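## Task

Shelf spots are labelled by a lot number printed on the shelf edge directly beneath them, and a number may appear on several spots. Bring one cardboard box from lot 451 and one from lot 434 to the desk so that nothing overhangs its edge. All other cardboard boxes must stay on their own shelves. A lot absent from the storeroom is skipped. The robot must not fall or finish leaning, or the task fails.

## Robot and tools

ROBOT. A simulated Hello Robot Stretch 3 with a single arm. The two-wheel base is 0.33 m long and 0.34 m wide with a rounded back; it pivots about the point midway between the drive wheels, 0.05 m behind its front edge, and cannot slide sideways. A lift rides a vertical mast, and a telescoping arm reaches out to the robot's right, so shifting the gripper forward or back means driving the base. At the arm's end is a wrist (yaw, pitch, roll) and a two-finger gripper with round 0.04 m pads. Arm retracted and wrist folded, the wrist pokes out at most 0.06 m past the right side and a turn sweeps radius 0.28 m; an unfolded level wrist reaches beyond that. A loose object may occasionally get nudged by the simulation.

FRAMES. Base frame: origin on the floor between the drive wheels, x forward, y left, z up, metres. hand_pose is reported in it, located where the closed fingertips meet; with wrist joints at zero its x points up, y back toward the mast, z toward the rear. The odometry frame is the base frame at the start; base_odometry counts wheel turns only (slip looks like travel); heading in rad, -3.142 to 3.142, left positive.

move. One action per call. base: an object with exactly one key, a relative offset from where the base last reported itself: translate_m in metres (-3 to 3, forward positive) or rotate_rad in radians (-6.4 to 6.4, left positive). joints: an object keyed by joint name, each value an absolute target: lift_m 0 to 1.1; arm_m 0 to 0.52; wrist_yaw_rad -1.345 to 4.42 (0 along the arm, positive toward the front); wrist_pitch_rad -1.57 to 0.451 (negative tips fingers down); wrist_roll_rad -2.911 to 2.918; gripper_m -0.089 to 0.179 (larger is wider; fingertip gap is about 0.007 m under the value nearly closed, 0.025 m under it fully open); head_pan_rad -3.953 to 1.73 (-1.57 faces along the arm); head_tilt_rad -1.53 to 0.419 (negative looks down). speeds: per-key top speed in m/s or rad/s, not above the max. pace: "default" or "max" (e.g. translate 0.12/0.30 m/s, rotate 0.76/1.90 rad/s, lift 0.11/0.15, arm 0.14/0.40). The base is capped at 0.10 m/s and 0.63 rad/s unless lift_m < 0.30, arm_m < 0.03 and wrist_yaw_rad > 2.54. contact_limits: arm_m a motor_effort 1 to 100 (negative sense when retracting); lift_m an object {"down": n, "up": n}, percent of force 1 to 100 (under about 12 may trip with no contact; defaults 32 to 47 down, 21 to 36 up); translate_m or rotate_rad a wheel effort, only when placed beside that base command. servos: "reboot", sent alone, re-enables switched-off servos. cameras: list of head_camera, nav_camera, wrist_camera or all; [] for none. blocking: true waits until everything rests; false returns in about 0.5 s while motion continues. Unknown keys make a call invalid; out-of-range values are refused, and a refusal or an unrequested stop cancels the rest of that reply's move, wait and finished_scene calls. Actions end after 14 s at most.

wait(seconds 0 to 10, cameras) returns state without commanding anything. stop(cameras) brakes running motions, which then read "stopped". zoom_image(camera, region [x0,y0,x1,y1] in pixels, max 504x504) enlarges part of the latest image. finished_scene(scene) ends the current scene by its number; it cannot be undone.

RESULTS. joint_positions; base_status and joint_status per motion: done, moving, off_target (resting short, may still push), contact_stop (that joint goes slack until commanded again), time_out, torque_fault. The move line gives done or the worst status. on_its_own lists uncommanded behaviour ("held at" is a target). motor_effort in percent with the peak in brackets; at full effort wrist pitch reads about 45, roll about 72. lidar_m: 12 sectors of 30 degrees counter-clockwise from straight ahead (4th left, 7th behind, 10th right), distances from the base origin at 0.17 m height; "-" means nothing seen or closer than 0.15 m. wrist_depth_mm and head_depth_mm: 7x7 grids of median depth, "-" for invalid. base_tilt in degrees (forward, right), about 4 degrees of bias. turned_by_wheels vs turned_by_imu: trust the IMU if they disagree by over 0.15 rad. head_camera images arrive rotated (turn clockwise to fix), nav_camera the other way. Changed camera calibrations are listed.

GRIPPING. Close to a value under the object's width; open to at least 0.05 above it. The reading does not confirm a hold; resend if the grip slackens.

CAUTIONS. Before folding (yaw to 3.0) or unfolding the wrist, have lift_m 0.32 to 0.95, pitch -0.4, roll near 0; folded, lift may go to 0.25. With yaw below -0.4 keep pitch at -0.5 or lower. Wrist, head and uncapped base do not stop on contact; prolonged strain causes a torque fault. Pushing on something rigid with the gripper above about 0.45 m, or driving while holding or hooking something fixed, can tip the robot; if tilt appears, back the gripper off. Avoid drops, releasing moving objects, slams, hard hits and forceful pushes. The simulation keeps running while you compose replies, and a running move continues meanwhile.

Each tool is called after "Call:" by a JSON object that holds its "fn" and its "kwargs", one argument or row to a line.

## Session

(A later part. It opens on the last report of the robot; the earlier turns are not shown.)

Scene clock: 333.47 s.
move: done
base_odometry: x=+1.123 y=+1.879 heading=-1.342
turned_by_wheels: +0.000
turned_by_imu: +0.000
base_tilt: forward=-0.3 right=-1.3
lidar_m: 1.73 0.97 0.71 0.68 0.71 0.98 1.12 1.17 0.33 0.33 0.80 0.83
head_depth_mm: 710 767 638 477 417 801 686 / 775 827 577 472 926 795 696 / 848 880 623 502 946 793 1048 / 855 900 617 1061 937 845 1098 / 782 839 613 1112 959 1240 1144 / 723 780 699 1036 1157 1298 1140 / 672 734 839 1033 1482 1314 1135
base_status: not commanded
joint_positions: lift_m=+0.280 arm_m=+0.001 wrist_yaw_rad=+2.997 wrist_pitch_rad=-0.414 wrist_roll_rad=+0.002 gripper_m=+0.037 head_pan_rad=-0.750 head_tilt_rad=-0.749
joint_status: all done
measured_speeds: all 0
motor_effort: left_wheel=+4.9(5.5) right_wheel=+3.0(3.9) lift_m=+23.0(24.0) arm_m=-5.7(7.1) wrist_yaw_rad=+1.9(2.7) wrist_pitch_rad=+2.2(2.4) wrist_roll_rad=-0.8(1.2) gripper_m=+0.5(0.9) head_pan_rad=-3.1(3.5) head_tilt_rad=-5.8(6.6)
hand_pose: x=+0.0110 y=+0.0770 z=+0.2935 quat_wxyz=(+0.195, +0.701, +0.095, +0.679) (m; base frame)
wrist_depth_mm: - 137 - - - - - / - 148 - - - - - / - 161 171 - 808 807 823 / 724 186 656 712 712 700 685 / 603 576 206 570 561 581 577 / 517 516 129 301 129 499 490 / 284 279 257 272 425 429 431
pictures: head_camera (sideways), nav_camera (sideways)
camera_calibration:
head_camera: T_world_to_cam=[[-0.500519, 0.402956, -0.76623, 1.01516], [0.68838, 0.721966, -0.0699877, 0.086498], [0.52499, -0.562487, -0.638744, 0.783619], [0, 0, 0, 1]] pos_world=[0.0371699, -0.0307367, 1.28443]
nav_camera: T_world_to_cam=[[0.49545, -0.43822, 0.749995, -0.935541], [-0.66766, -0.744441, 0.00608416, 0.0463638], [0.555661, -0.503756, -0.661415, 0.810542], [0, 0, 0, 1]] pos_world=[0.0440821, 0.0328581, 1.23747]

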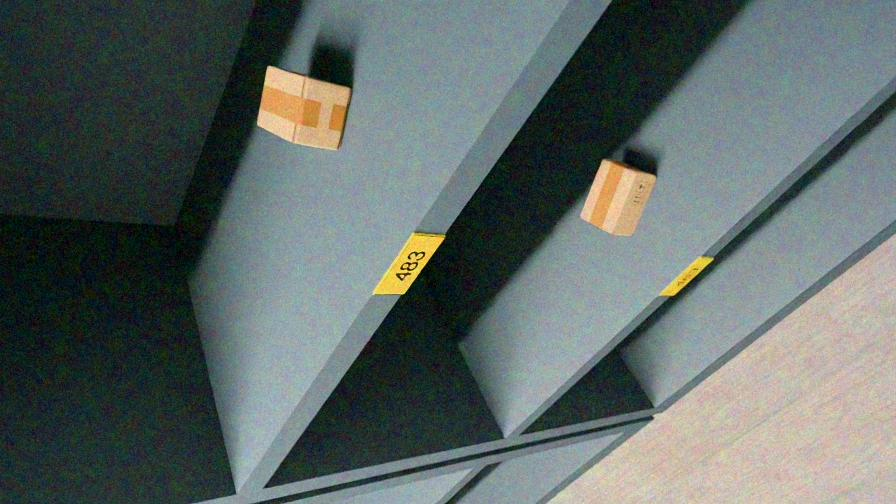

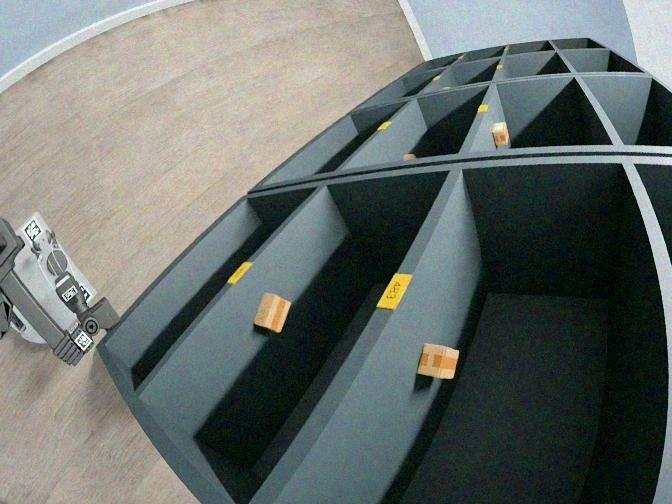

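Call:
{"fn": "zoom_image", "kwargs": {
  "camera": "head_camera",
  "region": [640, 240, 740, 320]
}}

Call:
{"fn": "move", "kwargs": {
  "base": {"translate_m":0.8},
  "pace": "max",
  "cameras": ["head_camera","nav_camera"]
}}

Scaled by 5.040 from the camera's 896x504 image, which has a finer 1280x720 frame.

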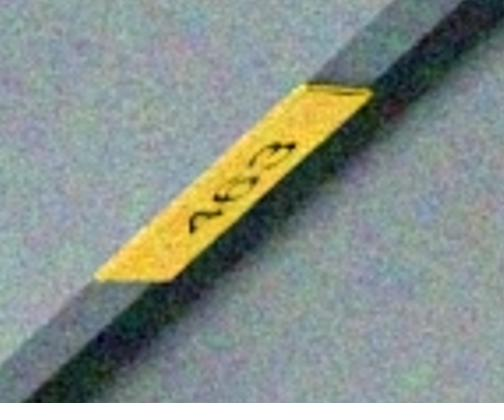

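Scene clock: 342.73 s.
move: done
base_odometry: x=+1.305 y=+1.100 heading=-1.342
turned_by_wheels: +0.000
turned_by_imu: +0.001
base_tilt: forward=-0.2 right=-1.2
lidar_m: 1.87 0.96 0.70 0.68 0.71 0.97 1.91 0.92 0.80 0.33 0.81 0.97
head_depth_mm: 717 777 633 476 424 797 569 / 779 829 627 471 925 791 698 / 855 884 621 503 941 789 1068 / 946 906 612 1084 936 842 1104 / 936 893 634 1158 957 1246 1143 / 862 881 695 1144 1373 1294 1136 / 800 832 982 1117 1451 1309 1134
base_status: done
joint_positions: lift_m=+0.280 arm_m=+0.001 wrist_yaw_rad=+2.998 wrist_pitch_rad=-0.414 wrist_roll_rad=+0.002 gripper_m=+0.037 head_pan_rad=-0.750 head_tilt_rad=-0.751
joint_status: not commanded
measured_speeds: all 0
motor_effort: left_wheel=+2.0(11.8) right_wheel=+4.2(14.5) lift_m=+29.5(30.0) arm_m=-0.8(4.5) wrist_yaw_rad=+1.3(3.1) wrist_pitch_rad=+2.1(2.3) wrist_roll_rad=-1.1(1.3) gripper_m=+0.5(1.0) head_pan_rad=-2.4(3.8) head_tilt_rad=-2.6(6.4)
hand_pose: x=+0.0110 y=+0.0770 z=+0.2935 quat_wxyz=(+0.195, +0.701, +0.095, +0.679) (m; base frame)
wrist_depth_mm: - 137 - - - - - / - 147 - - - - - / - 162 170 - 813 786 815 / 703 186 657 718 704 699 701 / 603 580 205 572 567 581 576 / 512 508 129 299 129 492 494 / 285 280 258 270 423 434 426
pictures: head_camera (sideways), nav_camera (sideways)
camera_calibration:
head_camera: T_world_to_cam=[[-0.501571, 0.404046, -0.764967, 1.01353], [0.68837, 0.721973, -0.0700111, 0.0865218], [0.523998, -0.561696, -0.640253, 0.785561], [0, 0, 0, 1]] pos_world=[0.0371639, -0.0307312, 1.28433]
nav_camera: T_world_to_cam=[[0.496526, -0.439232, 0.74869, -0.933879], [-0.667708, -0.744398, 0.00610502, 0.0462715], [0.554642, -0.502938, -0.662892, 0.812444], [0, 0, 0, 1]] pos_world=[0.0439753, 0.0328636, 1.23747]

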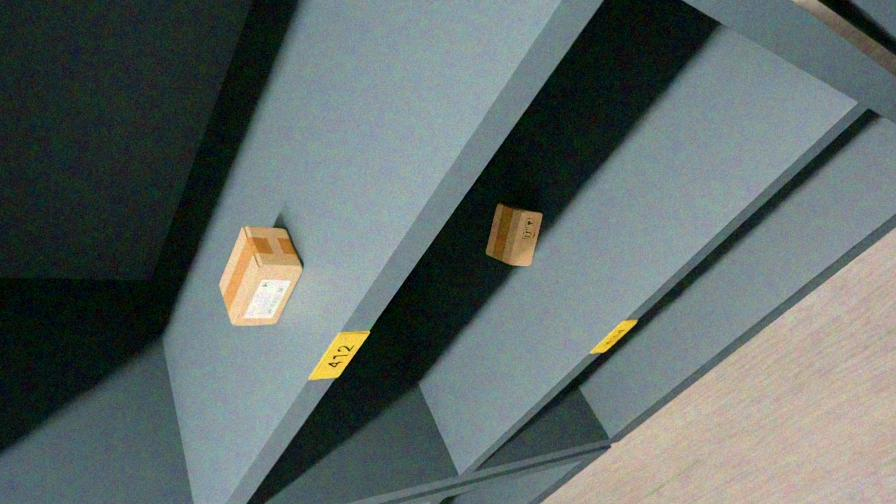

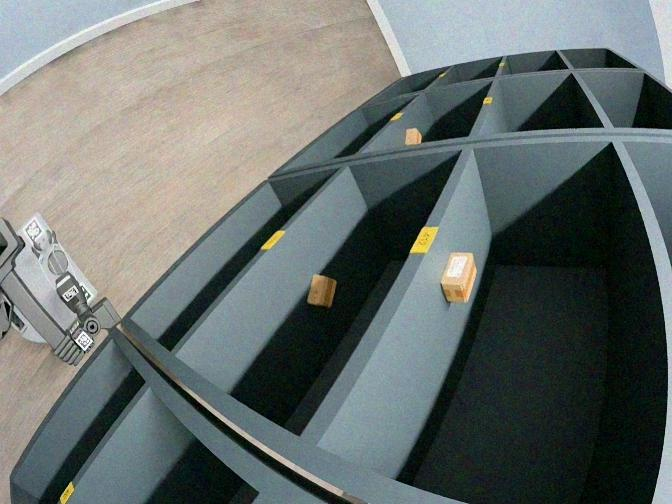

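Call:
{"fn": "zoom_image", "kwargs": {
  "camera": "head_camera",
  "region": [570, 300, 660, 370]
}}

Call:
{"fn": "zoom_image", "kwargs": {
  "camera": "nav_camera",
  "region": [360, 40, 520, 160]
}}

Scaled by 5.600 from the camera's 896x504 image, which has a finer 1280x720 frame.

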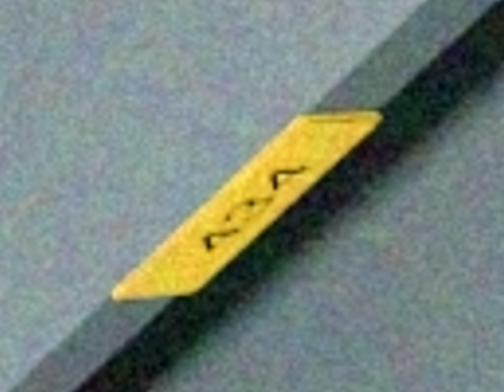

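Scaled by 3.150 from the camera's 672x504 image, which has a finer 792x594 frame.

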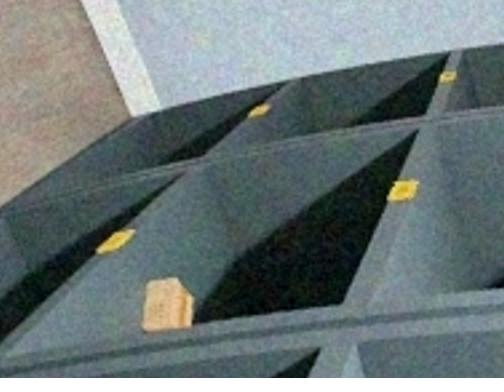

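Call:
{"fn": "move", "kwargs": {
  "base": {"rotate_rad":0.383},
  "joints": {"lift_m":0.49,"head_pan_rad":-1.57,"head_tilt_rad":-0.6},
  "pace": "max",
  "cameras": []
}}

Call:
{"fn": "move", "kwargs": {
  "base": {"translate_m":0.543},
  "pace": "max",
  "cameras": []
}}

Call:
{"fn": "move", "kwargs": {
  "base": {"rotate_rad":-0.383},
  "pace": "max",
  "cameras": ["head_camera"]
}}

Call:
{"fn": "move", "kwargs": {
  "joints": {"wrist_yaw_rad":0,"gripper_m":0.17},
  "pace": "max",
  "cameras": []
}}

Call:
{"fn": "move", "kwargs": {
  "joints": {"wrist_pitch_rad":-0.1},
  "cameras": ["wrist_camera","head_camera"]
}}

Scene clock: 370.27 s.
move: done
base_odometry: x=+1.305 y=+1.100 heading=-0.959
turned_by_wheels: +0.383
turned_by_imu: +0.376
base_tilt: forward=-0.3 right=-1.2
lidar_m: 1.13 0.74 0.68 0.69 0.86 1.76 0.92 0.84 0.33 0.33 0.98 0.97
head_depth_mm: - 496 540 346 348 393 735 / 632 680 295 328 410 441 500 / 652 712 775 565 410 452 549 / 678 742 796 586 439 869 726 / 704 773 820 579 466 866 721 / 735 813 856 575 483 858 752 / 769 855 845 568 930 850 772
base_status: done
joint_positions: lift_m=+0.490 arm_m=+0.001 wrist_yaw_rad=+2.998 wrist_pitch_rad=-0.415 wrist_roll_rad=+0.002 gripper_m=+0.037 head_pan_rad=-1.574 head_tilt_rad=-0.599
joint_status: all done
measured_speeds: all 0
motor_effort: left_wheel=-6.1(15.2) right_wheel=+5.9(12.6) lift_m=+28.6(34.5) arm_m=+0.2(1.2) wrist_yaw_rad=+1.4(3.1) wrist_pitch_rad=+2.3(2.4) wrist_roll_rad=-0.8(1.1) gripper_m=+0.5(0.8) head_pan_rad=+3.3(5.2) head_tilt_rad=+2.7(6.0)
hand_pose: x=+0.0110 y=+0.0769 z=+0.5033 quat_wxyz=(+0.196, +0.701, +0.096, +0.679) (m; base frame)
wrist_depth_mm: - 137 - - - - - / - 148 - - - - - / - 162 171 - - - - / - 186 190 - - - - / 910 880 204 832 157 820 - / 772 769 129 738 129 740 739 / 668 689 263 660 644 664 649
pictures: none
No camera images: "cameras" was empty.

Scene clock: 376.67 s.
move: done
base_odometry: x=+1.617 y=+0.656 heading=-0.960
turned_by_wheels: +0.000
turned_by_imu: +0.001
base_tilt: forward=-0.3 right=-1.2
lidar_m: 0.79 0.52 0.48 0.48 0.60 1.24 1.46 0.68 0.98 0.68 0.67 1.45
head_depth_mm: 778 840 879 599 1073 887 796 / 802 872 911 614 1104 881 1115 / 834 906 898 655 1096 876 1158 / 842 931 884 681 1085 896 1159 / 710 776 805 863 1011 945 1148 / 593 638 690 735 846 965 1139 / 525 579 646 744 962 1291 1195
base_status: done
joint_positions: lift_m=+0.490 arm_m=+0.001 wrist_yaw_rad=+2.998 wrist_pitch_rad=-0.415 wrist_roll_rad=+0.002 gripper_m=+0.037 head_pan_rad=-1.570 head_tilt_rad=-0.599
joint_status: not commanded
measured_speeds: all 0
motor_effort: left_wheel=-0.1(11.0) right_wheel=+10.0(13.9) lift_m=+27.6(28.2) arm_m=-2.2(2.2) wrist_yaw_rad=+1.9(3.6) wrist_pitch_rad=+2.3(2.4) wrist_roll_rad=-0.7(1.2) gripper_m=+0.5(1.2) head_pan_rad=+3.4(4.2) head_tilt_rad=-0.6(3.2)
hand_pose: x=+0.0110 y=+0.0769 z=+0.5033 quat_wxyz=(+0.196, +0.701, +0.096, +0.679) (m; base frame)
wrist_depth_mm: - 137 524 497 467 436 413 / - 147 - 537 506 468 436 / - 162 170 - 535 505 472 / - 179 188 - - 532 513 / 911 845 202 150 152 - 537 / 769 744 129 714 129 - - / 676 681 262 650 636 650 630
pictures: none
No camera images: "cameras" was empty.

Scene clock: 378.23 s.
move: done
base_odometry: x=+1.617 y=+0.656 heading=-1.342
turned_by_wheels: -0.383
turned_by_imu: -0.377
base_tilt: forward=-0.3 right=-1.2
lidar_m: 1.80 0.67 0.50 0.48 0.50 0.68 1.92 0.74 0.68 0.98 0.67 1.40
head_depth_mm: 795 874 931 636 1072 889 1095 / 797 879 913 629 1103 881 1174 / 797 877 903 624 1105 879 1170 / 799 875 887 617 1091 870 1159 / 798 875 873 640 1082 862 1151 / 800 875 860 635 1066 860 1143 / 801 876 849 628 1067 857 1145
base_status: done
joint_positions: lift_m=+0.490 arm_m=+0.001 wrist_yaw_rad=+2.998 wrist_pitch_rad=-0.415 wrist_roll_rad=+0.002 gripper_m=+0.037 head_pan_rad=-1.570 head_tilt_rad=-0.599
joint_status: not commanded
measured_speeds: all 0
motor_effort: left_wheel=+7.5(13.0) right_wheel=-9.4(14.0) lift_m=+28.9(29.7) arm_m=-3.6(3.6) wrist_yaw_rad=+0.5(2.9) wrist_pitch_rad=+2.3(2.4) wrist_roll_rad=-1.1(1.1) gripper_m=+0.4(0.8) head_pan_rad=+3.1(4.1) head_tilt_rad=-1.2(1.6)
hand_pose: x=+0.0110 y=+0.0769 z=+0.5033 quat_wxyz=(+0.196, +0.701, +0.096, +0.679) (m; base frame)
wrist_depth_mm: 447 137 468 483 489 501 517 / 490 147 506 525 529 534 - / 523 162 194 - - - - / - 178 187 - - - - / - - 202 150 152 - - / - 727 129 710 129 746 754 / 666 676 263 644 637 649 646
pictures: head_camera (sideways)
camera_calibration:
head_camera: T_world_to_cam=[[-0.0467723, 0.519466, -0.85321, 1.12589], [0.997503, -0.0209567, -0.0674416, 0.0813052], [-0.0529141, -0.854234, -0.517189, 0.628992], [0, 0, 0, 1]] pos_world=[0.00484071, -0.0458513, 1.29141]

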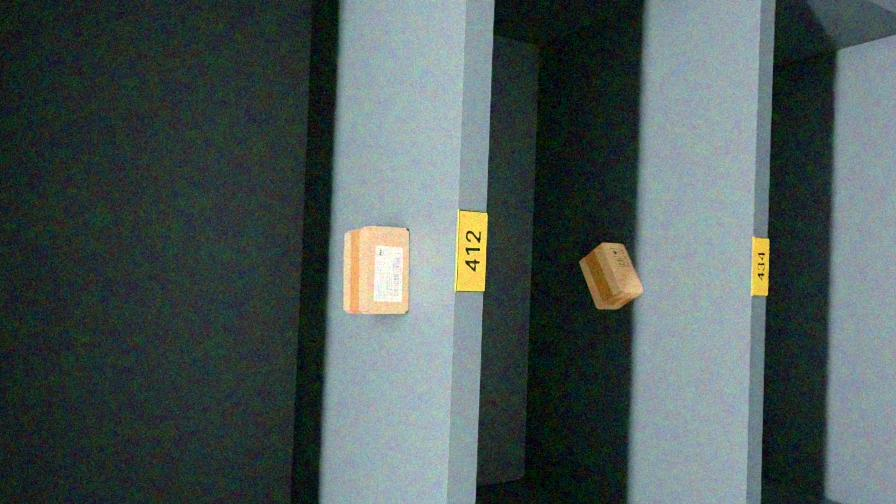

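Scene clock: 380.10 s.
move: done
base_odometry: x=+1.617 y=+0.656 heading=-1.342
turned_by_wheels: +0.000
turned_by_imu: +0.000
base_tilt: forward=-0.4 right=-1.3
lidar_m: 1.80 0.67 0.49 0.48 0.50 0.68 1.94 0.74 0.68 0.98 0.67 1.40
head_depth_mm: 799 877 926 635 1074 890 1094 / 799 873 915 632 1112 883 1168 / 799 876 902 625 1102 874 1163 / 797 877 890 616 1089 869 1153 / 800 876 875 641 1084 865 1152 / 799 874 864 634 1075 859 1144 / 798 875 846 628 1060 853 1146
base_status: not commanded
joint_positions: lift_m=+0.490 arm_m=+0.001 wrist_yaw_rad=+0.003 wrist_pitch_rad=-0.415 wrist_roll_rad=+0.002 gripper_m=+0.170 head_pan_rad=-1.570 head_tilt_rad=-0.599
joint_status: all done
measured_speeds: all 0
motor_effort: left_wheel=+6.3(7.8) right_wheel=-9.3(10.2) lift_m=+31.5(31.5) arm_m=-4.8(5.1) wrist_yaw_rad=-3.6(8.9) wrist_pitch_rad=+2.3(2.4) wrist_roll_rad=-1.0(1.2) gripper_m=+0.5(84.4) head_pan_rad=+3.5(3.7) head_tilt_rad=-2.1(2.8)
hand_pose: x=-0.0208 y=-0.3703 z=+0.5033 quat_wxyz=(+0.692, +0.147, -0.692, -0.145) (m; base frame)
wrist_depth_mm: 459 407 439 422 419 416 400 / 304 301 297 289 291 285 280 / 460 - - - - 733 - / 484 - - - - - - / 485 144 - - - - - / 117 124 - - - - - / 116 - - - - - 106
pictures: none
No camera images: "cameras" was empty.

Scene clock: 381.07 s.
move: done
base_odometry: x=+1.617 y=+0.656 heading=-1.342
turned_by_wheels: +0.000
turned_by_imu: +0.000
base_tilt: forward=-0.3 right=-1.2
lidar_m: 1.80 0.67 0.49 0.48 0.50 0.68 1.93 0.74 0.68 0.98 0.67 1.40
head_depth_mm: 794 879 928 636 1071 886 1098 / 796 875 913 629 1100 879 1169 / 799 877 902 623 1096 874 1159 / 796 876 888 618 1085 870 1155 / 799 880 878 640 1086 867 1154 / 798 875 862 635 1070 861 1145 / 799 877 849 629 1063 855 1143
base_status: not commanded
joint_positions: lift_m=+0.490 arm_m=+0.001 wrist_yaw_rad=+0.003 wrist_pitch_rad=-0.123 wrist_roll_rad=+0.002 gripper_m=+0.170 head_pan_rad=-1.570 head_tilt_rad=-0.599
joint_status: all done
measured_speeds: all 0
motor_effort: left_wheel=+6.9(7.5) right_wheel=-9.0(10.0) lift_m=+29.4(31.6) arm_m=-6.3(6.3) wrist_yaw_rad=-3.0(4.3) wrist_pitch_rad=+3.9(5.2) wrist_roll_rad=-0.9(1.1) gripper_m=+0.5(1.1) head_pan_rad=+2.9(3.8) head_tilt_rad=-2.8(3.1)
hand_pose: x=-0.0207 y=-0.3969 z=+0.5733 quat_wxyz=(+0.705, +0.045, -0.706, -0.043) (m; base frame)
wrist_depth_mm: 482 - - - - - - / 482 - - - - - - / 484 - - 490 - 516 512 / 390 390 392 385 382 383 378 / 327 314 316 309 306 303 299 / 117 126 - - - - - / - - - - - - 106
pictures: head_camera (sideways), wrist_camera
camera_calibration:
head_camera: T_world_to_cam=[[-0.0467723, 0.519466, -0.85321, 1.12589], [0.997503, -0.0209567, -0.0674416, 0.0813052], [-0.0529141, -0.854234, -0.517189, 0.628992], [0, 0, 0, 1]] pos_world=[0.00484071, -0.0458513, 1.29141]
wrist_camera: T_world_to_cam=[[-0.998827, -0.045601, -0.0163013, -0.0227378], [0.000889496, 0.319284, -0.947659, 0.702622], [0.0484189, -0.946561, -0.318868, -0.025684], [0, 0, 0, 1]] pos_world=[-0.0220925, -0.249684, 0.657285]

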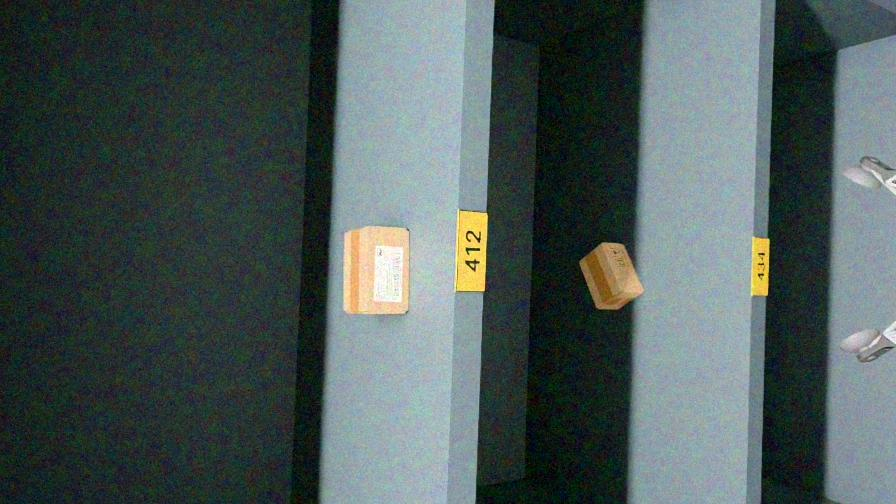

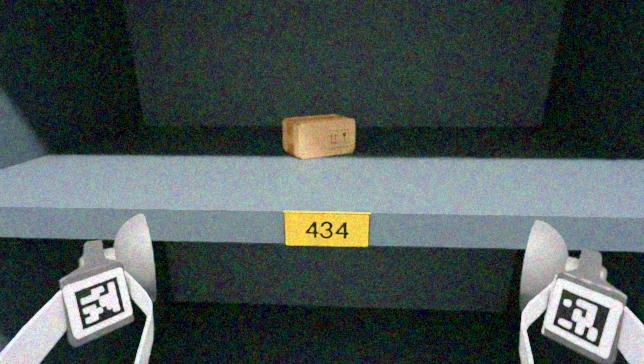

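Call:
{"fn": "move", "kwargs": {
  "base": {"translate_m":-0.012},
  "joints": {"arm_m":0.2,"lift_m":0.505,"wrist_yaw_rad":0.2},
  "cameras": ["wrist_camera","head_camera"]
}}

Scene clock: 396.60 s.
move: done
base_odometry: x=+1.614 y=+0.667 heading=-1.342
turned_by_wheels: +0.000
turned_by_imu: +0.000
base_tilt: forward=-0.3 right=-1.3
lidar_m: 1.80 0.67 0.49 0.48 0.49 0.68 1.93 1.38 0.67 0.98 0.68 1.40
head_depth_mm: 797 877 928 636 1041 886 1069 / 795 877 912 629 1103 880 1170 / 798 876 900 622 1094 875 555 / 798 874 888 617 1087 866 571 / 798 875 877 638 1082 864 1127 / 799 877 860 635 1074 861 1146 / 797 880 849 629 1064 855 1142
base_status: done
joint_positions: lift_m=+0.505 arm_m=+0.200 wrist_yaw_rad=+0.197 wrist_pitch_rad=-0.122 wrist_roll_rad=+0.002 gripper_m=+0.170 head_pan_rad=-1.570 head_tilt_rad=-0.599
joint_status: all done
measured_speeds: all 0
motor_effort: left_wheel=-2.4(7.2) right_wheel=-9.2(12.7) lift_m=+29.6(34.2) arm_m=+13.2(15.2) wrist_yaw_rad=+1.5(5.5) wrist_pitch_rad=+3.6(3.8) wrist_roll_rad=-0.8(1.2) gripper_m=+0.2(1.3) head_pan_rad=+2.3(3.4) head_tilt_rad=-4.8(5.8)
hand_pose: x=+0.0277 y=-0.5915 z=+0.5886 quat_wxyz=(+0.706, +0.113, -0.699, +0.026) (m; base frame)
wrist_depth_mm: 419 490 - - - - - / 422 496 - - - - - / 427 488 - - - - - / 402 435 432 366 304 426 423 / 303 281 299 294 299 296 295 / 117 141 228 229 227 217 226 / 172 179 185 184 184 178 106
pictures: head_camera (sideways), wrist_camera
camera_calibration:
head_camera: T_world_to_cam=[[-0.0467723, 0.519466, -0.85321, 1.12589], [0.997503, -0.0209567, -0.0674416, 0.0813052], [-0.0529141, -0.854234, -0.517189, 0.628992], [0, 0, 0, 1]] pos_world=[0.00484071, -0.0458513, 1.29141]
wrist_camera: T_world_to_cam=[[-0.97133, -0.237176, -0.0162662, -0.0971153], [-0.0604526, 0.312592, -0.947962, 0.777103], [0.229919, -0.919801, -0.317968, -0.197191], [0, 0, 0, 1]] pos_world=[-0.00201531, -0.447325, 0.672384]

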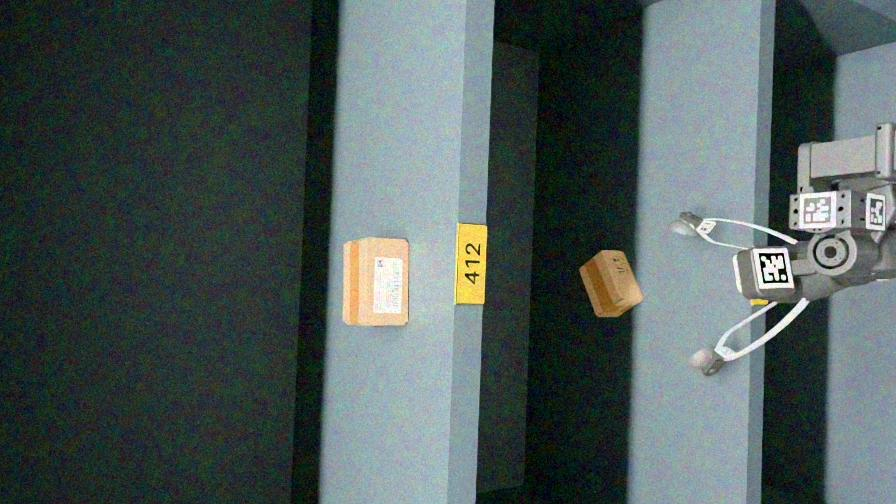

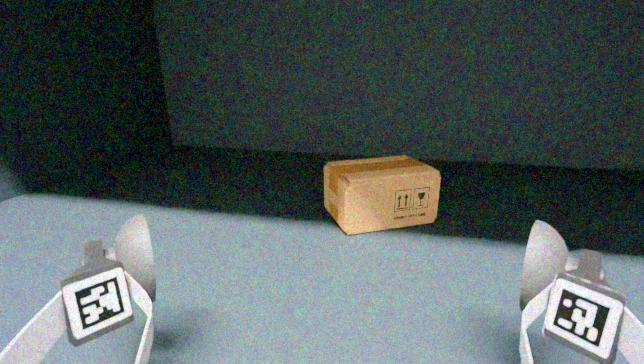

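Call:
{"fn": "move", "kwargs": {
  "base": {"translate_m":-0.008},
  "joints": {"arm_m":0.372,"lift_m":0.489},
  "contact_limits": {"arm_m":35},
  "cameras": ["wrist_camera"]
}}

Call:
{"fn": "move", "kwargs": {
  "joints": {"gripper_m":0.1},
  "cameras": ["wrist_camera"]
}}

Call:
{"fn": "move", "kwargs": {
  "joints": {"gripper_m":0.05},
  "cameras": []
}}

Call:
{"fn": "move", "kwargs": {
  "joints": {"gripper_m":0.015},
  "cameras": ["wrist_camera"]
}}

Scene clock: 411.13 s.
move: done
base_odometry: x=+1.612 y=+0.675 heading=-1.342
turned_by_wheels: +0.000
turned_by_imu: +0.000
base_tilt: forward=-0.2 right=-1.1
lidar_m: 1.80 0.67 0.49 0.48 0.50 0.68 1.93 1.38 0.67 0.98 0.68 1.41
head_depth_mm: 796 878 927 635 1036 887 1049 / 796 876 910 629 1101 879 1172 / 796 876 897 622 1095 708 592 / 799 879 885 615 1084 728 1159 / 797 876 874 638 1081 861 1148 / 798 876 862 635 1075 865 1144 / 801 877 845 627 1067 855 1142
base_status: done
joint_positions: lift_m=+0.489 arm_m=+0.372 wrist_yaw_rad=+0.197 wrist_pitch_rad=-0.122 wrist_roll_rad=+0.002 gripper_m=+0.170 head_pan_rad=-1.570 head_tilt_rad=-0.600
joint_status: all done
measured_speeds: all 0
motor_effort: left_wheel=-4.6(8.6) right_wheel=-9.1(12.3) lift_m=+31.2(32.0) arm_m=+12.7(14.9) wrist_yaw_rad=+2.1(3.4) wrist_pitch_rad=+3.6(3.7) wrist_roll_rad=-0.8(1.2) gripper_m=+0.2(1.1) head_pan_rad=+2.3(3.0) head_tilt_rad=-5.2(5.8)
contact_limits: arm_m 35 (drawing in: default 31, maximum 55; extending or still: default 40, maximum 69)
hand_pose: x=+0.0278 y=-0.7635 z=+0.5726 quat_wxyz=(+0.706, +0.113, -0.699, +0.026) (m; base frame)
wrist_depth_mm: 403 - - - - - - / 415 - - - - - - / 419 - - - - - - / 385 383 350 345 344 318 - / 282 263 165 154 164 261 259 / 117 140 131 128 140 191 199 / 152 158 152 135 149 156 106
pictures: wrist_camera
camera_calibration:
wrist_camera: T_world_to_cam=[[-0.971278, -0.237395, -0.0162118, -0.138318], [-0.060526, 0.312377, -0.948028, 0.81558], [0.230122, -0.919818, -0.317773, -0.360529], [0, 0, 0, 1]] pos_world=[-0.00201556, -0.619225, 0.656384]

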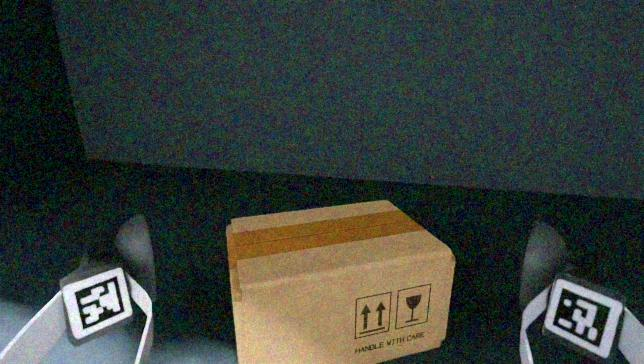

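Scene clock: 412.37 s.
move: done
base_odometry: x=+1.612 y=+0.675 heading=-1.342
turned_by_wheels: +0.000
turned_by_imu: +0.000
base_tilt: forward=-0.2 right=-1.1
lidar_m: 1.80 0.68 0.49 0.48 0.50 0.68 1.93 1.38 0.67 0.98 0.68 1.40
head_depth_mm: 798 875 925 634 1030 884 1047 / 798 877 914 627 1100 883 1169 / 799 876 898 623 1100 708 593 / 798 878 886 616 1089 727 1155 / 798 874 871 639 1082 865 1156 / 795 878 862 635 1070 862 1146 / 799 874 848 627 1064 855 1143
base_status: not commanded
joint_positions: lift_m=+0.489 arm_m=+0.372 wrist_yaw_rad=+0.197 wrist_pitch_rad=-0.122 wrist_roll_rad=+0.002 gripper_m=+0.100 head_pan_rad=-1.570 head_tilt_rad=-0.600
joint_status: all done
measured_speeds: all 0
motor_effort: left_wheel=-4.9(5.6) right_wheel=-8.6(9.9) lift_m=+30.0(31.1) arm_m=+10.1(12.8) wrist_yaw_rad=+2.1(3.1) wrist_pitch_rad=+3.6(3.7) wrist_roll_rad=-1.3(1.3) gripper_m=-2.0(81.2) head_pan_rad=+2.5(2.9) head_tilt_rad=-4.4(5.4)
contact_limits: arm_m 35 (drawing in: default 31, maximum 55; extending or still: default 40, maximum 69)
hand_pose: x=+0.0278 y=-0.7635 z=+0.5726 quat_wxyz=(+0.706, +0.113, -0.699, +0.026) (m; base frame)
wrist_depth_mm: 398 - - - - - - / 414 - - - - - - / 422 - - - - - - / 386 382 346 350 347 322 - / 265 280 152 155 154 260 259 / 202 193 129 130 140 128 199 / 170 152 127 137 150 151 168
pictures: wrist_camera
camera_calibration:
wrist_camera: T_world_to_cam=[[-0.971254, -0.237492, -0.016219, -0.138373], [-0.0605488, 0.312365, -0.94803, 0.815575], [0.230216, -0.919796, -0.317766, -0.360521], [0, 0, 0, 1]] pos_world=[-0.00201569, -0.619225, 0.656384]

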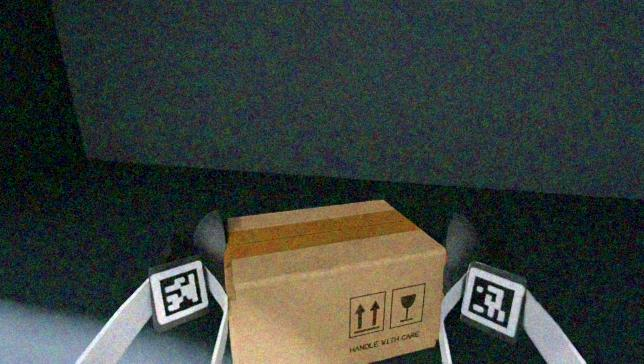

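Scene clock: 413.40 s.
move: done
base_odometry: x=+1.612 y=+0.675 heading=-1.342
turned_by_wheels: +0.000
turned_by_imu: +0.000
base_tilt: forward=-0.3 right=-1.1
lidar_m: 1.81 0.67 0.49 0.48 0.50 0.68 1.93 1.38 0.67 0.98 0.68 1.40
head_depth_mm: 795 875 926 635 1031 888 1047 / 797 875 913 628 1105 879 1172 / 797 873 902 621 1095 708 593 / 797 881 887 615 1087 729 1160 / 795 875 871 637 1085 861 1147 / 799 877 861 635 1073 858 1152 / 801 876 847 628 1057 855 1139
base_status: not commanded
joint_positions: lift_m=+0.489 arm_m=+0.372 wrist_yaw_rad=+0.199 wrist_pitch_rad=-0.122 wrist_roll_rad=+0.002 gripper_m=+0.051 head_pan_rad=-1.570 head_tilt_rad=-0.600
joint_status: all done
measured_speeds: all 0
motor_effort: left_wheel=-4.5(4.9) right_wheel=-8.8(9.4) lift_m=+30.4(30.8) arm_m=+7.8(10.1) wrist_yaw_rad=+1.4(2.0) wrist_pitch_rad=+3.5(3.7) wrist_roll_rad=-0.8(1.1) gripper_m=-16.8(90.6) head_pan_rad=+2.1(2.4) head_tilt_rad=-5.1(5.2)
contact_limits: arm_m 35 (drawing in: default 31, maximum 55; extending or still: default 40, maximum 69)
hand_pose: x=+0.0282 y=-0.7635 z=+0.5727 quat_wxyz=(+0.706, +0.113, -0.699, +0.027) (m; base frame)
wrist_depth_mm: 399 - - - - - - / 414 - - - - - - / 422 - - - - - - / 384 382 350 347 346 321 - / 267 264 152 155 154 262 261 / 203 202 127 128 138 191 199 / 171 152 127 136 148 151 168
pictures: none
No camera images: "cameras" was empty.

Scene clock: 414.27 s.
move: done
base_odometry: x=+1.612 y=+0.675 heading=-1.342
turned_by_wheels: +0.000
turned_by_imu: +0.000
base_tilt: forward=-0.3 right=-1.1
lidar_m: 1.80 0.67 0.49 0.48 0.50 0.68 1.93 1.38 0.67 0.98 0.68 1.40
head_depth_mm: 799 877 928 635 1032 890 1050 / 796 876 914 629 1105 881 1175 / 797 876 894 622 1097 711 594 / 797 875 886 614 1087 728 1157 / 797 875 871 639 1080 865 1158 / 800 876 862 635 1074 860 1147 / 798 879 849 628 1064 856 1146
base_status: not commanded
joint_positions: lift_m=+0.489 arm_m=+0.372 wrist_yaw_rad=+0.199 wrist_pitch_rad=-0.122 wrist_roll_rad=+0.002 gripper_m=+0.016 head_pan_rad=-1.570 head_tilt_rad=-0.600
joint_status: all done
measured_speeds: all 0
motor_effort: left_wheel=-4.3(5.0) right_wheel=-8.4(9.3) lift_m=+29.4(30.3) arm_m=+5.6(7.9) wrist_yaw_rad=+0.8(2.0) wrist_pitch_rad=+3.5(3.7) wrist_roll_rad=-0.9(1.3) gripper_m=-29.4(99.1) head_pan_rad=+2.1(2.5) head_tilt_rad=-4.2(5.2)
contact_limits: arm_m 35 (drawing in: default 31, maximum 55; extending or still: default 40, maximum 69)
hand_pose: x=+0.0282 y=-0.7634 z=+0.5727 quat_wxyz=(+0.706, +0.113, -0.699, +0.027) (m; base frame)
wrist_depth_mm: 396 - - - - - - / 414 - - - - - - / 420 - - - - - - / 384 380 350 350 347 321 - / 267 265 153 155 154 259 260 / 202 203 129 127 137 191 199 / 170 152 128 134 148 151 168
pictures: wrist_camera
camera_calibration:
wrist_camera: T_world_to_cam=[[-0.970863, -0.239088, -0.016193, -0.139185], [-0.0610653, 0.312178, -0.948059, 0.815488], [0.231724, -0.919447, -0.317682, -0.360401], [0, 0, 0, 1]] pos_world=[-0.00181761, -0.619225, 0.656384]

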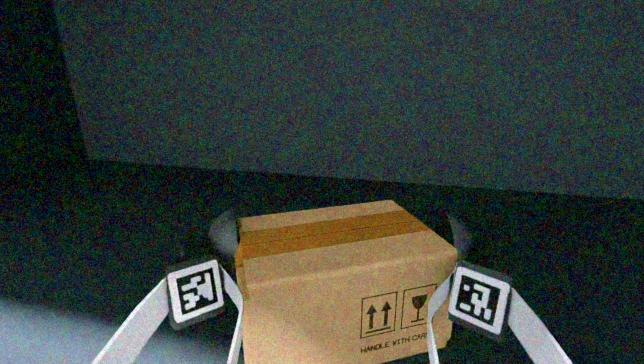

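Call:
{"fn": "move", "kwargs": {
  "joints": {"lift_m":0.535},
  "cameras": ["wrist_camera"]
}}

Call:
{"fn": "move", "kwargs": {
  "joints": {"arm_m":0.0},
  "cameras": ["wrist_camera"]
}}

Scene clock: 422.03 s.
move: done
base_odometry: x=+1.612 y=+0.675 heading=-1.342
turned_by_wheels: +0.000
turned_by_imu: +0.000
base_tilt: forward=-0.3 right=-1.1
lidar_m: 1.80 0.68 0.49 0.48 0.50 0.68 1.93 1.38 0.67 0.98 0.68 1.41
head_depth_mm: 796 877 924 635 1032 884 1049 / 798 873 911 629 1100 880 1169 / 795 873 898 621 1099 674 573 / 797 878 887 617 1051 705 1159 / 798 873 870 638 1040 862 1152 / 798 874 860 633 1069 855 1143 / 797 875 847 629 1065 857 1137
base_status: not commanded
joint_positions: lift_m=+0.535 arm_m=+0.372 wrist_yaw_rad=+0.199 wrist_pitch_rad=-0.125 wrist_roll_rad=+0.002 gripper_m=+0.019 head_pan_rad=-1.570 head_tilt_rad=-0.600
joint_status: all done
measured_speeds: all 0
motor_effort: left_wheel=-4.1(4.8) right_wheel=-8.4(9.4) lift_m=+30.0(34.4) arm_m=-3.4(3.6) wrist_yaw_rad=+0.7(1.5) wrist_pitch_rad=+4.1(4.2) wrist_roll_rad=-0.9(1.3) gripper_m=-12.9(13.5) head_pan_rad=+1.8(2.3) head_tilt_rad=-4.3(4.6)
contact_limits: arm_m 35 (drawing in: default 31, maximum 55; extending or still: default 40, maximum 69)
hand_pose: x=+0.0282 y=-0.7633 z=+0.6179 quat_wxyz=(+0.706, +0.114, -0.698, +0.026) (m; base frame)
wrist_depth_mm: 396 - - - - - - / 417 - - - - - - / 423 - - - - - - / 437 440 - - - - - / 361 384 152 155 154 333 333 / 277 276 129 127 137 259 273 / 234 208 128 134 148 125 221
pictures: wrist_camera
camera_calibration:
wrist_camera: T_world_to_cam=[[-0.970881, -0.239002, -0.0163737, -0.138289], [-0.0615768, 0.315022, -0.947085, 0.859926], [0.231514, -0.918498, -0.320566, -0.343365], [0, 0, 0, 1]] pos_world=[-0.00181703, -0.619328, 0.702087]

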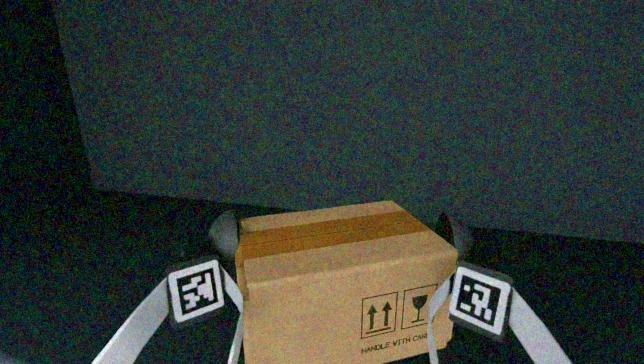

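Scene clock: 425.97 s.
move: done
base_odometry: x=+1.612 y=+0.675 heading=-1.342
turned_by_wheels: +0.000
turned_by_imu: +0.000
base_tilt: forward=-0.3 right=-1.3
lidar_m: 1.80 0.68 0.50 0.48 0.50 0.68 1.93 1.38 0.66 0.98 0.68 1.40
head_depth_mm: 798 878 928 635 1034 885 1050 / 799 877 912 629 1103 881 1164 / 799 872 899 622 1089 874 1165 / 798 876 884 615 1087 870 1084 / 798 873 870 638 1078 866 632 / 800 876 859 634 1070 860 1143 / 800 881 849 628 1063 855 1145
base_status: not commanded
joint_positions: lift_m=+0.535 arm_m=+0.001 wrist_yaw_rad=+0.199 wrist_pitch_rad=-0.125 wrist_roll_rad=+0.002 gripper_m=+0.019 head_pan_rad=-1.570 head_tilt_rad=-0.600
joint_status: all done
measured_speeds: all 0
motor_effort: left_wheel=-4.5(4.9) right_wheel=-8.8(9.7) lift_m=+25.9(30.3) arm_m=-12.5(14.9) wrist_yaw_rad=-0.5(2.1) wrist_pitch_rad=+4.1(4.3) wrist_roll_rad=-1.0(1.2) gripper_m=-12.6(13.4) head_pan_rad=+1.2(2.1) head_tilt_rad=-3.3(4.6)
hand_pose: x=+0.0282 y=-0.3919 z=+0.6179 quat_wxyz=(+0.706, +0.114, -0.698, +0.026) (m; base frame)
wrist_depth_mm: 416 502 - - - - - / 419 499 - - - - - / 437 514 - - - - - / 441 484 482 477 481 476 470 / 424 393 153 155 154 359 357 / 467 - 129 127 137 289 285 / - - 126 134 145 112 -
pictures: wrist_camera
camera_calibration:
wrist_camera: T_world_to_cam=[[-0.970882, -0.238995, -0.0163968, -0.0495057], [-0.0615533, 0.315028, -0.947084, 0.742928], [0.231514, -0.918498, -0.320566, -0.00223517], [0, 0, 0, 1]] pos_world=[-0.00181704, -0.247928, 0.702087]

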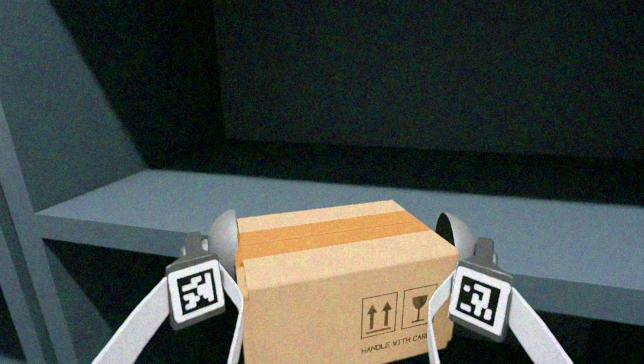

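Call:
{"fn": "move", "kwargs": {
  "base": {"translate_m":-2.03},
  "joints": {"lift_m":0.75},
  "pace": "max",
  "cameras": []
}}

Call:
{"fn": "move", "kwargs": {
  "base": {"rotate_rad":1.596},
  "joints": {"head_pan_rad":-3.0,"head_tilt_rad":-0.4},
  "cameras": ["head_camera","nav_camera"]
}}

Scene clock: 477.40 s.
move: time_out
base_odometry: x=+1.294 y=+2.040 heading=-1.342
turned_by_wheels: +0.000
turned_by_imu: -0.001
base_tilt: forward=-0.3 right=-1.2
lidar_m: 1.84 0.69 0.50 0.49 0.51 0.70 1.01 1.05 1.44 0.52 1.01 1.03
head_depth_mm: 2672 2851 2769 2403 1898 1504 1248 / 2669 2969 3219 2488 1871 1494 1245 / 2704 2952 3255 2486 1854 1472 1233 / 2637 2894 3150 2338 1783 547 345 / 768 843 759 577 1004 514 1075 / 789 867 860 605 1073 834 1146 / 791 870 845 627 1065 855 1138
base_status: translate_m time_out (by the wheels' count: -1.4016 of -2.0300)
joint_positions: lift_m=+0.750 arm_m=+0.001 wrist_yaw_rad=+0.199 wrist_pitch_rad=-0.126 wrist_roll_rad=+0.002 gripper_m=+0.019 head_pan_rad=-1.570 head_tilt_rad=-0.600
joint_status: all done
measured_speeds: all 0
motor_effort: left_wheel=+0.0(10.4) right_wheel=-1.1(14.9) lift_m=+24.4(34.3) arm_m=-1.4(11.1) wrist_yaw_rad=+0.4(2.4) wrist_pitch_rad=+4.3(4.4) wrist_roll_rad=-0.8(1.3) gripper_m=-12.9(13.6) head_pan_rad=+0.0(1.6) head_tilt_rad=-1.0(3.8)
hand_pose: x=+0.0282 y=-0.3918 z=+0.8327 quat_wxyz=(+0.706, +0.115, -0.698, +0.026) (m; base frame)
wrist_depth_mm: - - - 256 - - - / - - - - - - - / - - - 277 - - - / - - - 288 - - - / - - 150 155 154 - - / - 562 129 127 137 - - / - - 126 134 148 126 -
pictures: none
No camera images: "cameras" was empty.

not run: a stop that you did not command came earlier in this reply.

Call:
{"fn": "move", "kwargs": {
  "base": {"translate_m":-0.63},
  "cameras": []
}}

Call:
{"fn": "move", "kwargs": {
  "base": {"rotate_rad":1.596},
  "joints": {"head_pan_rad":-3.0,"head_tilt_rad":-0.4},
  "cameras": ["head_camera","nav_camera"]
}}

Scene clock: 490.50 s.
move: done
base_odometry: x=+1.151 y=+2.654 heading=-1.341
turned_by_wheels: +0.000
turned_by_imu: +0.000
base_tilt: forward=-0.2 right=-1.2
lidar_m: 1.86 0.70 0.51 0.49 0.51 0.39 0.38 0.40 0.55 1.53 0.89 0.82
head_depth_mm: 1133 1108 1080 1052 1029 1008 987 / 1696 1632 1572 1528 1481 1371 1221 / 2652 2876 2954 2347 1855 1484 1236 / 2699 2973 3235 2463 1848 547 345 / 2683 2952 3164 2451 1825 515 1169 / 2707 2931 3193 2387 1808 1420 1222 / 2705 2929 3141 2378 1803 1452 1207
base_status: done
joint_positions: lift_m=+0.750 arm_m=+0.001 wrist_yaw_rad=+0.199 wrist_pitch_rad=-0.126 wrist_roll_rad=+0.002 gripper_m=+0.019 head_pan_rad=-1.570 head_tilt_rad=-0.600
joint_status: not commanded
measured_speeds: all 0
motor_effort: left_wheel=-1.2(11.3) right_wheel=-10.8(14.4) lift_m=+25.9(26.6) arm_m=+5.8(5.9) wrist_yaw_rad=-0.8(2.1) wrist_pitch_rad=+4.3(4.4) wrist_roll_rad=-1.1(1.3) gripper_m=-13.2(13.6) head_pan_rad=-0.7(1.4) head_tilt_rad=+0.4(1.8)
hand_pose: x=+0.0282 y=-0.3918 z=+0.8327 quat_wxyz=(+0.706, +0.115, -0.698, +0.026) (m; base frame)
wrist_depth_mm: - - - - - - - / - - - - - - - / - - - - - - - / - - - - - - 635 / - - 152 155 155 - 613 / - - 129 128 137 - 608 / - - 126 134 148 126 599
pictures: none
No camera images: "cameras" was empty.

Scene clock: 494.13 s.
move: done
base_odometry: x=+1.151 y=+2.654 heading=+0.254
turned_by_wheels: +1.596
turned_by_imu: +1.571
base_tilt: forward=-0.3 right=-1.1
lidar_m: 0.49 0.51 0.39 0.38 0.40 0.55 1.60 0.89 0.82 1.80 0.68 0.51
head_depth_mm: 2285 2066 1884 1733 1614 1505 1350 / 2736 2911 3013 3173 2341 1805 1423 / 2746 2915 3132 3300 2441 1774 1413 / 2783 2946 3169 3300 2432 1780 1417 / 2828 3000 3227 3374 2401 1766 1402 / 2882 3053 3243 3348 2370 1750 1395 / 2922 3135 3231 3475 2361 1751 1391
base_status: done
joint_positions: lift_m=+0.750 arm_m=+0.001 wrist_yaw_rad=+0.199 wrist_pitch_rad=-0.126 wrist_roll_rad=+0.002 gripper_m=+0.019 head_pan_rad=-3.001 head_tilt_rad=-0.398
joint_status: all done
measured_speeds: all 0
motor_effort: left_wheel=-9.2(13.2) right_wheel=+9.4(12.6) lift_m=+25.5(26.9) arm_m=-0.2(6.5) wrist_yaw_rad=+1.3(2.0) wrist_pitch_rad=+4.3(4.4) wrist_roll_rad=-0.9(1.3) gripper_m=-12.7(13.4) head_pan_rad=+3.1(6.5) head_tilt_rad=-1.4(7.5)
hand_pose: x=+0.0282 y=-0.3918 z=+0.8327 quat_wxyz=(+0.706, +0.115, -0.698, +0.026) (m; base frame)
wrist_depth_mm: 480 - - - - - - / 487 - - - - - - / 491 - - - - - - / 499 - - - - - - / 502 - 150 155 155 - - / 492 - 129 127 137 - - / 479 - 126 134 148 126 -
pictures: head_camera (sideways), nav_camera (sideways)
camera_calibration:
head_camera: T_world_to_cam=[[0.328092, 0.0932546, -0.940032, 1.23685], [0.105276, -0.992526, -0.0617185, 0.0793434], [-0.938761, -0.0787137, -0.335457, 0.397945], [0, 0, 0, 1]] pos_world=[-0.0405762, -0.00526744, 1.30106]
nav_camera: T_world_to_cam=[[-0.3567, -0.0677305, 0.931761, -1.16747], [-0.155706, 0.987728, 0.012191, 0.0352741], [-0.921152, -0.140732, -0.362869, 0.431092], [0, 0, 0, 1]] pos_world=[-0.0138431, -0.0532461, 1.2438]

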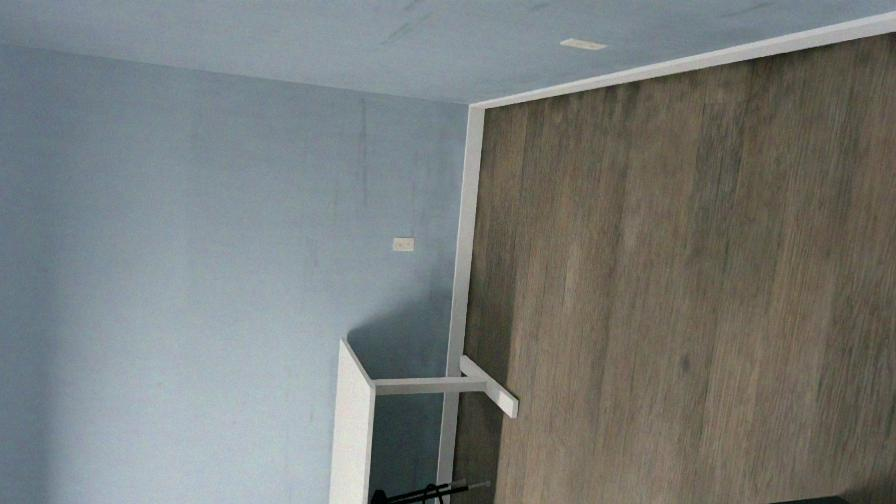

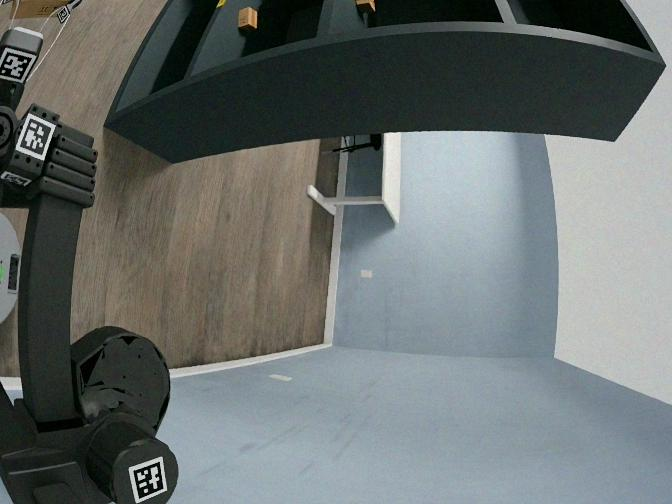

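Call:
{"fn": "move", "kwargs": {
  "base": {"translate_m":-1.3},
  "joints": {"head_pan_rad":-1.57,"lift_m":0.85},
  "cameras": []
}}

Call:
{"fn": "move", "kwargs": {
  "base": {"translate_m":-0.68},
  "cameras": []
}}

Call:
{"fn": "move", "kwargs": {
  "base": {"rotate_rad":-1.596},
  "cameras": ["head_camera"]
}}

Scene clock: 518.63 s.
move: done
base_odometry: x=-0.108 y=+2.327 heading=+0.254
turned_by_wheels: +0.000
turned_by_imu: -0.001
base_tilt: forward=-0.4 right=-1.3
lidar_m: 1.46 0.56 0.42 0.40 0.42 0.58 1.70 1.82 2.71 1.16 0.69 0.89
head_depth_mm: 3564 3847 - - 2472 1813 1426 / 3628 3822 - 3850 2449 1796 1423 / 3595 3814 - 3823 2417 1775 1412 / 3612 3830 - 3771 2412 1766 428 / 2898 2484 2649 2830 2252 1766 417 / 1259 1294 1333 1378 1442 1468 1282 / 861 874 893 911 935 964 985
base_status: done
joint_positions: lift_m=+0.850 arm_m=+0.001 wrist_yaw_rad=+0.199 wrist_pitch_rad=-0.126 wrist_roll_rad=+0.002 gripper_m=+0.019 head_pan_rad=-1.570 head_tilt_rad=-0.400
joint_status: all done
measured_speeds: all 0
motor_effort: left_wheel=-8.7(12.4) right_wheel=-1.9(11.5) lift_m=+25.3(33.5) arm_m=-4.2(13.5) wrist_yaw_rad=+0.4(2.2) wrist_pitch_rad=+4.3(4.4) wrist_roll_rad=-0.9(1.3) gripper_m=-12.8(13.7) head_pan_rad=-3.3(5.1) head_tilt_rad=-0.5(4.6)
hand_pose: x=+0.0282 y=-0.3918 z=+0.9327 quat_wxyz=(+0.706, +0.115, -0.698, +0.026) (m; base frame)
wrist_depth_mm: - - - - - - - / - - - - - - - / - - - - - - - / - - - - - - - / - - 150 155 155 - - / - - 129 127 137 - - / - - 126 134 148 126 -
pictures: none
No camera images: "cameras" was empty.

Scene clock: 526.57 s.
move: done
base_odometry: x=-0.766 y=+2.156 heading=+0.254
turned_by_wheels: +0.000
turned_by_imu: -0.001
base_tilt: forward=-0.3 right=-1.3
lidar_m: 1.51 0.57 0.43 0.41 0.43 0.60 1.29 1.35 1.30 3.64 1.38 1.16
head_depth_mm: 3570 3726 3682 1921 2340 1796 1424 / 3646 3831 - 3313 2437 1799 1422 / 3627 3927 - 3788 2398 1781 1416 / 3634 3810 - 3778 2404 1756 428 / 3579 3830 - 3725 2404 1760 417 / 3614 3679 3872 3581 2351 1755 1313 / 3561 2712 2796 2845 2324 1746 1389
base_status: done
joint_positions: lift_m=+0.850 arm_m=+0.001 wrist_yaw_rad=+0.199 wrist_pitch_rad=-0.126 wrist_roll_rad=+0.002 gripper_m=+0.019 head_pan_rad=-1.570 head_tilt_rad=-0.400
joint_status: not commanded
measured_speeds: all 0
motor_effort: left_wheel=-6.8(12.8) right_wheel=-4.5(11.5) lift_m=+26.2(26.3) arm_m=+0.6(4.8) wrist_yaw_rad=+1.5(2.2) wrist_pitch_rad=+4.2(4.4) wrist_roll_rad=-0.8(1.2) gripper_m=-13.3(13.5) head_pan_rad=-3.0(3.7) head_tilt_rad=+1.0(1.7)
hand_pose: x=+0.0282 y=-0.3918 z=+0.9327 quat_wxyz=(+0.706, +0.115, -0.698, +0.026) (m; base frame)
wrist_depth_mm: - - - - - - - / - - - - - - - / - - - - - - - / - - - - - - - / - - 152 155 154 - - / - - 129 127 137 - - / - - 126 134 148 126 -
pictures: none
No camera images: "cameras" was empty.

Scene clock: 530.20 s.
move: done
base_odometry: x=-0.766 y=+2.156 heading=-1.342
turned_by_wheels: -1.596
turned_by_imu: -1.571
base_tilt: forward=-0.3 right=-1.2
lidar_m: 3.75 1.40 1.16 1.59 0.58 0.43 0.42 0.43 0.59 1.29 1.34 1.30
head_depth_mm: 1077 1134 1167 1149 1123 1101 1087 / 1083 1153 1235 1321 1429 1516 1373 / 1090 1151 1229 1325 1428 1543 1413 / 1083 1147 1230 1320 1419 1514 430 / 1088 1156 1228 1321 1420 1516 417 / 1083 1151 1224 1327 1422 1551 1311 / 1081 1150 1226 1322 1419 1544 1393
base_status: done
joint_positions: lift_m=+0.850 arm_m=+0.001 wrist_yaw_rad=+0.199 wrist_pitch_rad=-0.126 wrist_roll_rad=+0.002 gripper_m=+0.019 head_pan_rad=-1.570 head_tilt_rad=-0.400
joint_status: not commanded
measured_speeds: all 0
motor_effort: left_wheel=+8.2(11.6) right_wheel=-9.1(13.9) lift_m=+26.3(26.5) arm_m=-5.3(5.4) wrist_yaw_rad=+0.5(1.9) wrist_pitch_rad=+4.3(4.4) wrist_roll_rad=-1.0(1.3) gripper_m=-12.7(13.5) head_pan_rad=-3.0(3.5) head_tilt_rad=+1.7(2.3)
hand_pose: x=+0.0282 y=-0.3918 z=+0.9327 quat_wxyz=(+0.706, +0.115, -0.698, +0.026) (m; base frame)
wrist_depth_mm: - - - - - - - / - - - - - - - / - - - - - - - / - - - - - - - / - - 153 155 155 - 954 / - - 129 128 137 - - / - - 126 134 147 126 -
pictures: head_camera (sideways)
camera_calibration:
head_camera: T_world_to_cam=[[-0.046561, 0.340528, -0.939081, 1.23782], [0.997507, -0.0340475, -0.0618042, 0.0739713], [-0.0530195, -0.939618, -0.338094, 0.395961], [0, 0, 0, 1]] pos_world=[0.00484106, -0.0469431, 1.30086]

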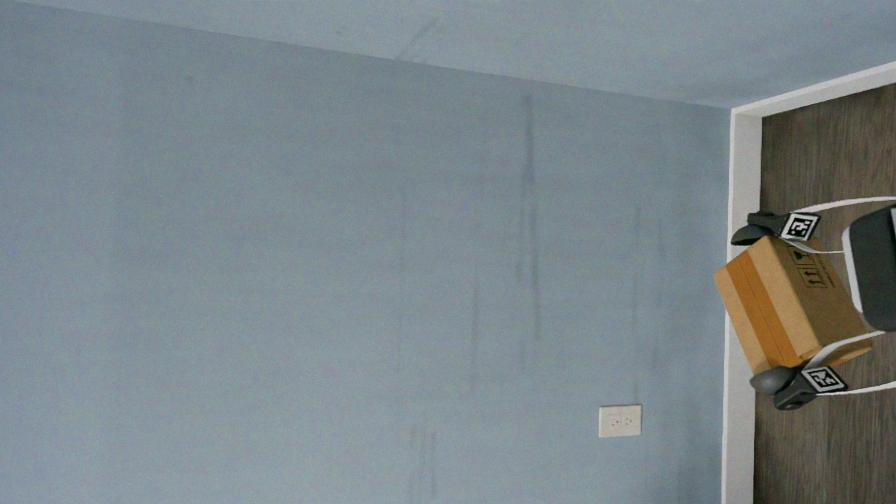

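Call:
{"fn": "move", "kwargs": {
  "base": {"translate_m":1.35},
  "joints": {"wrist_yaw_rad":0.0},
  "cameras": ["head_camera"]
}}

Scene clock: 552.50 s.
move: time_out
base_odometry: x=-0.459 y=+0.842 heading=-1.341
turned_by_wheels: +0.000
turned_by_imu: +0.000
base_tilt: forward=-0.4 right=-1.3
lidar_m: 2.53 1.39 1.02 0.98 1.02 1.82 1.75 1.83 0.90 0.80 0.79 1.23
head_depth_mm: 1093 1162 1238 1325 1118 816 685 / 1092 1159 1243 1332 1108 808 681 / 1089 1159 1239 1332 1097 806 438 / 1094 1161 1242 1329 1096 800 419 / 1088 1162 1232 1326 1080 796 649 / 1087 1162 1239 1327 1072 788 689 / 1084 1153 1235 1328 1063 785 685
base_status: translate_m time_out (by the wheels' count: +1.3493 of +1.3500)
joint_positions: lift_m=+0.850 arm_m=+0.001 wrist_yaw_rad=+0.002 wrist_pitch_rad=-0.126 wrist_roll_rad=+0.002 gripper_m=+0.019 head_pan_rad=-1.570 head_tilt_rad=-0.400
joint_status: all done
measured_speeds: all 0
motor_effort: left_wheel=+0.3(12.7) right_wheel=-0.6(10.3) lift_m=+27.7(28.2) arm_m=-11.6(13.5) wrist_yaw_rad=-2.8(4.9) wrist_pitch_rad=+4.3(4.4) wrist_roll_rad=-0.8(1.3) gripper_m=-12.5(13.8) head_pan_rad=-2.3(3.4) head_tilt_rad=+5.3(5.8)
hand_pose: x=-0.0210 y=-0.3968 z=+0.9327 quat_wxyz=(+0.705, +0.045, -0.706, -0.044) (m; base frame)
wrist_depth_mm: - - - - - - - / - - - - - - - / - - - - - - - / - - - - - - - / - - 150 155 154 - - / - - 129 128 137 122 - / - - 125 134 145 112 -
pictures: head_camera (sideways)
camera_calibration:
head_camera: T_world_to_cam=[[-0.0465753, 0.340198, -0.9392, 1.23806], [0.997507, -0.0340611, -0.0618045, 0.0739772], [-0.0530159, -0.939737, -0.337764, 0.395558], [0, 0, 0, 1]] pos_world=[0.00484103, -0.0469445, 1.30096]

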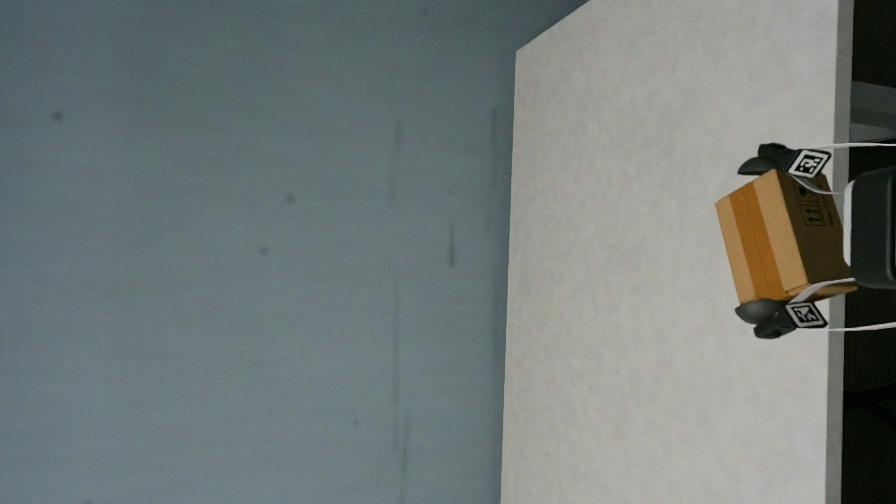

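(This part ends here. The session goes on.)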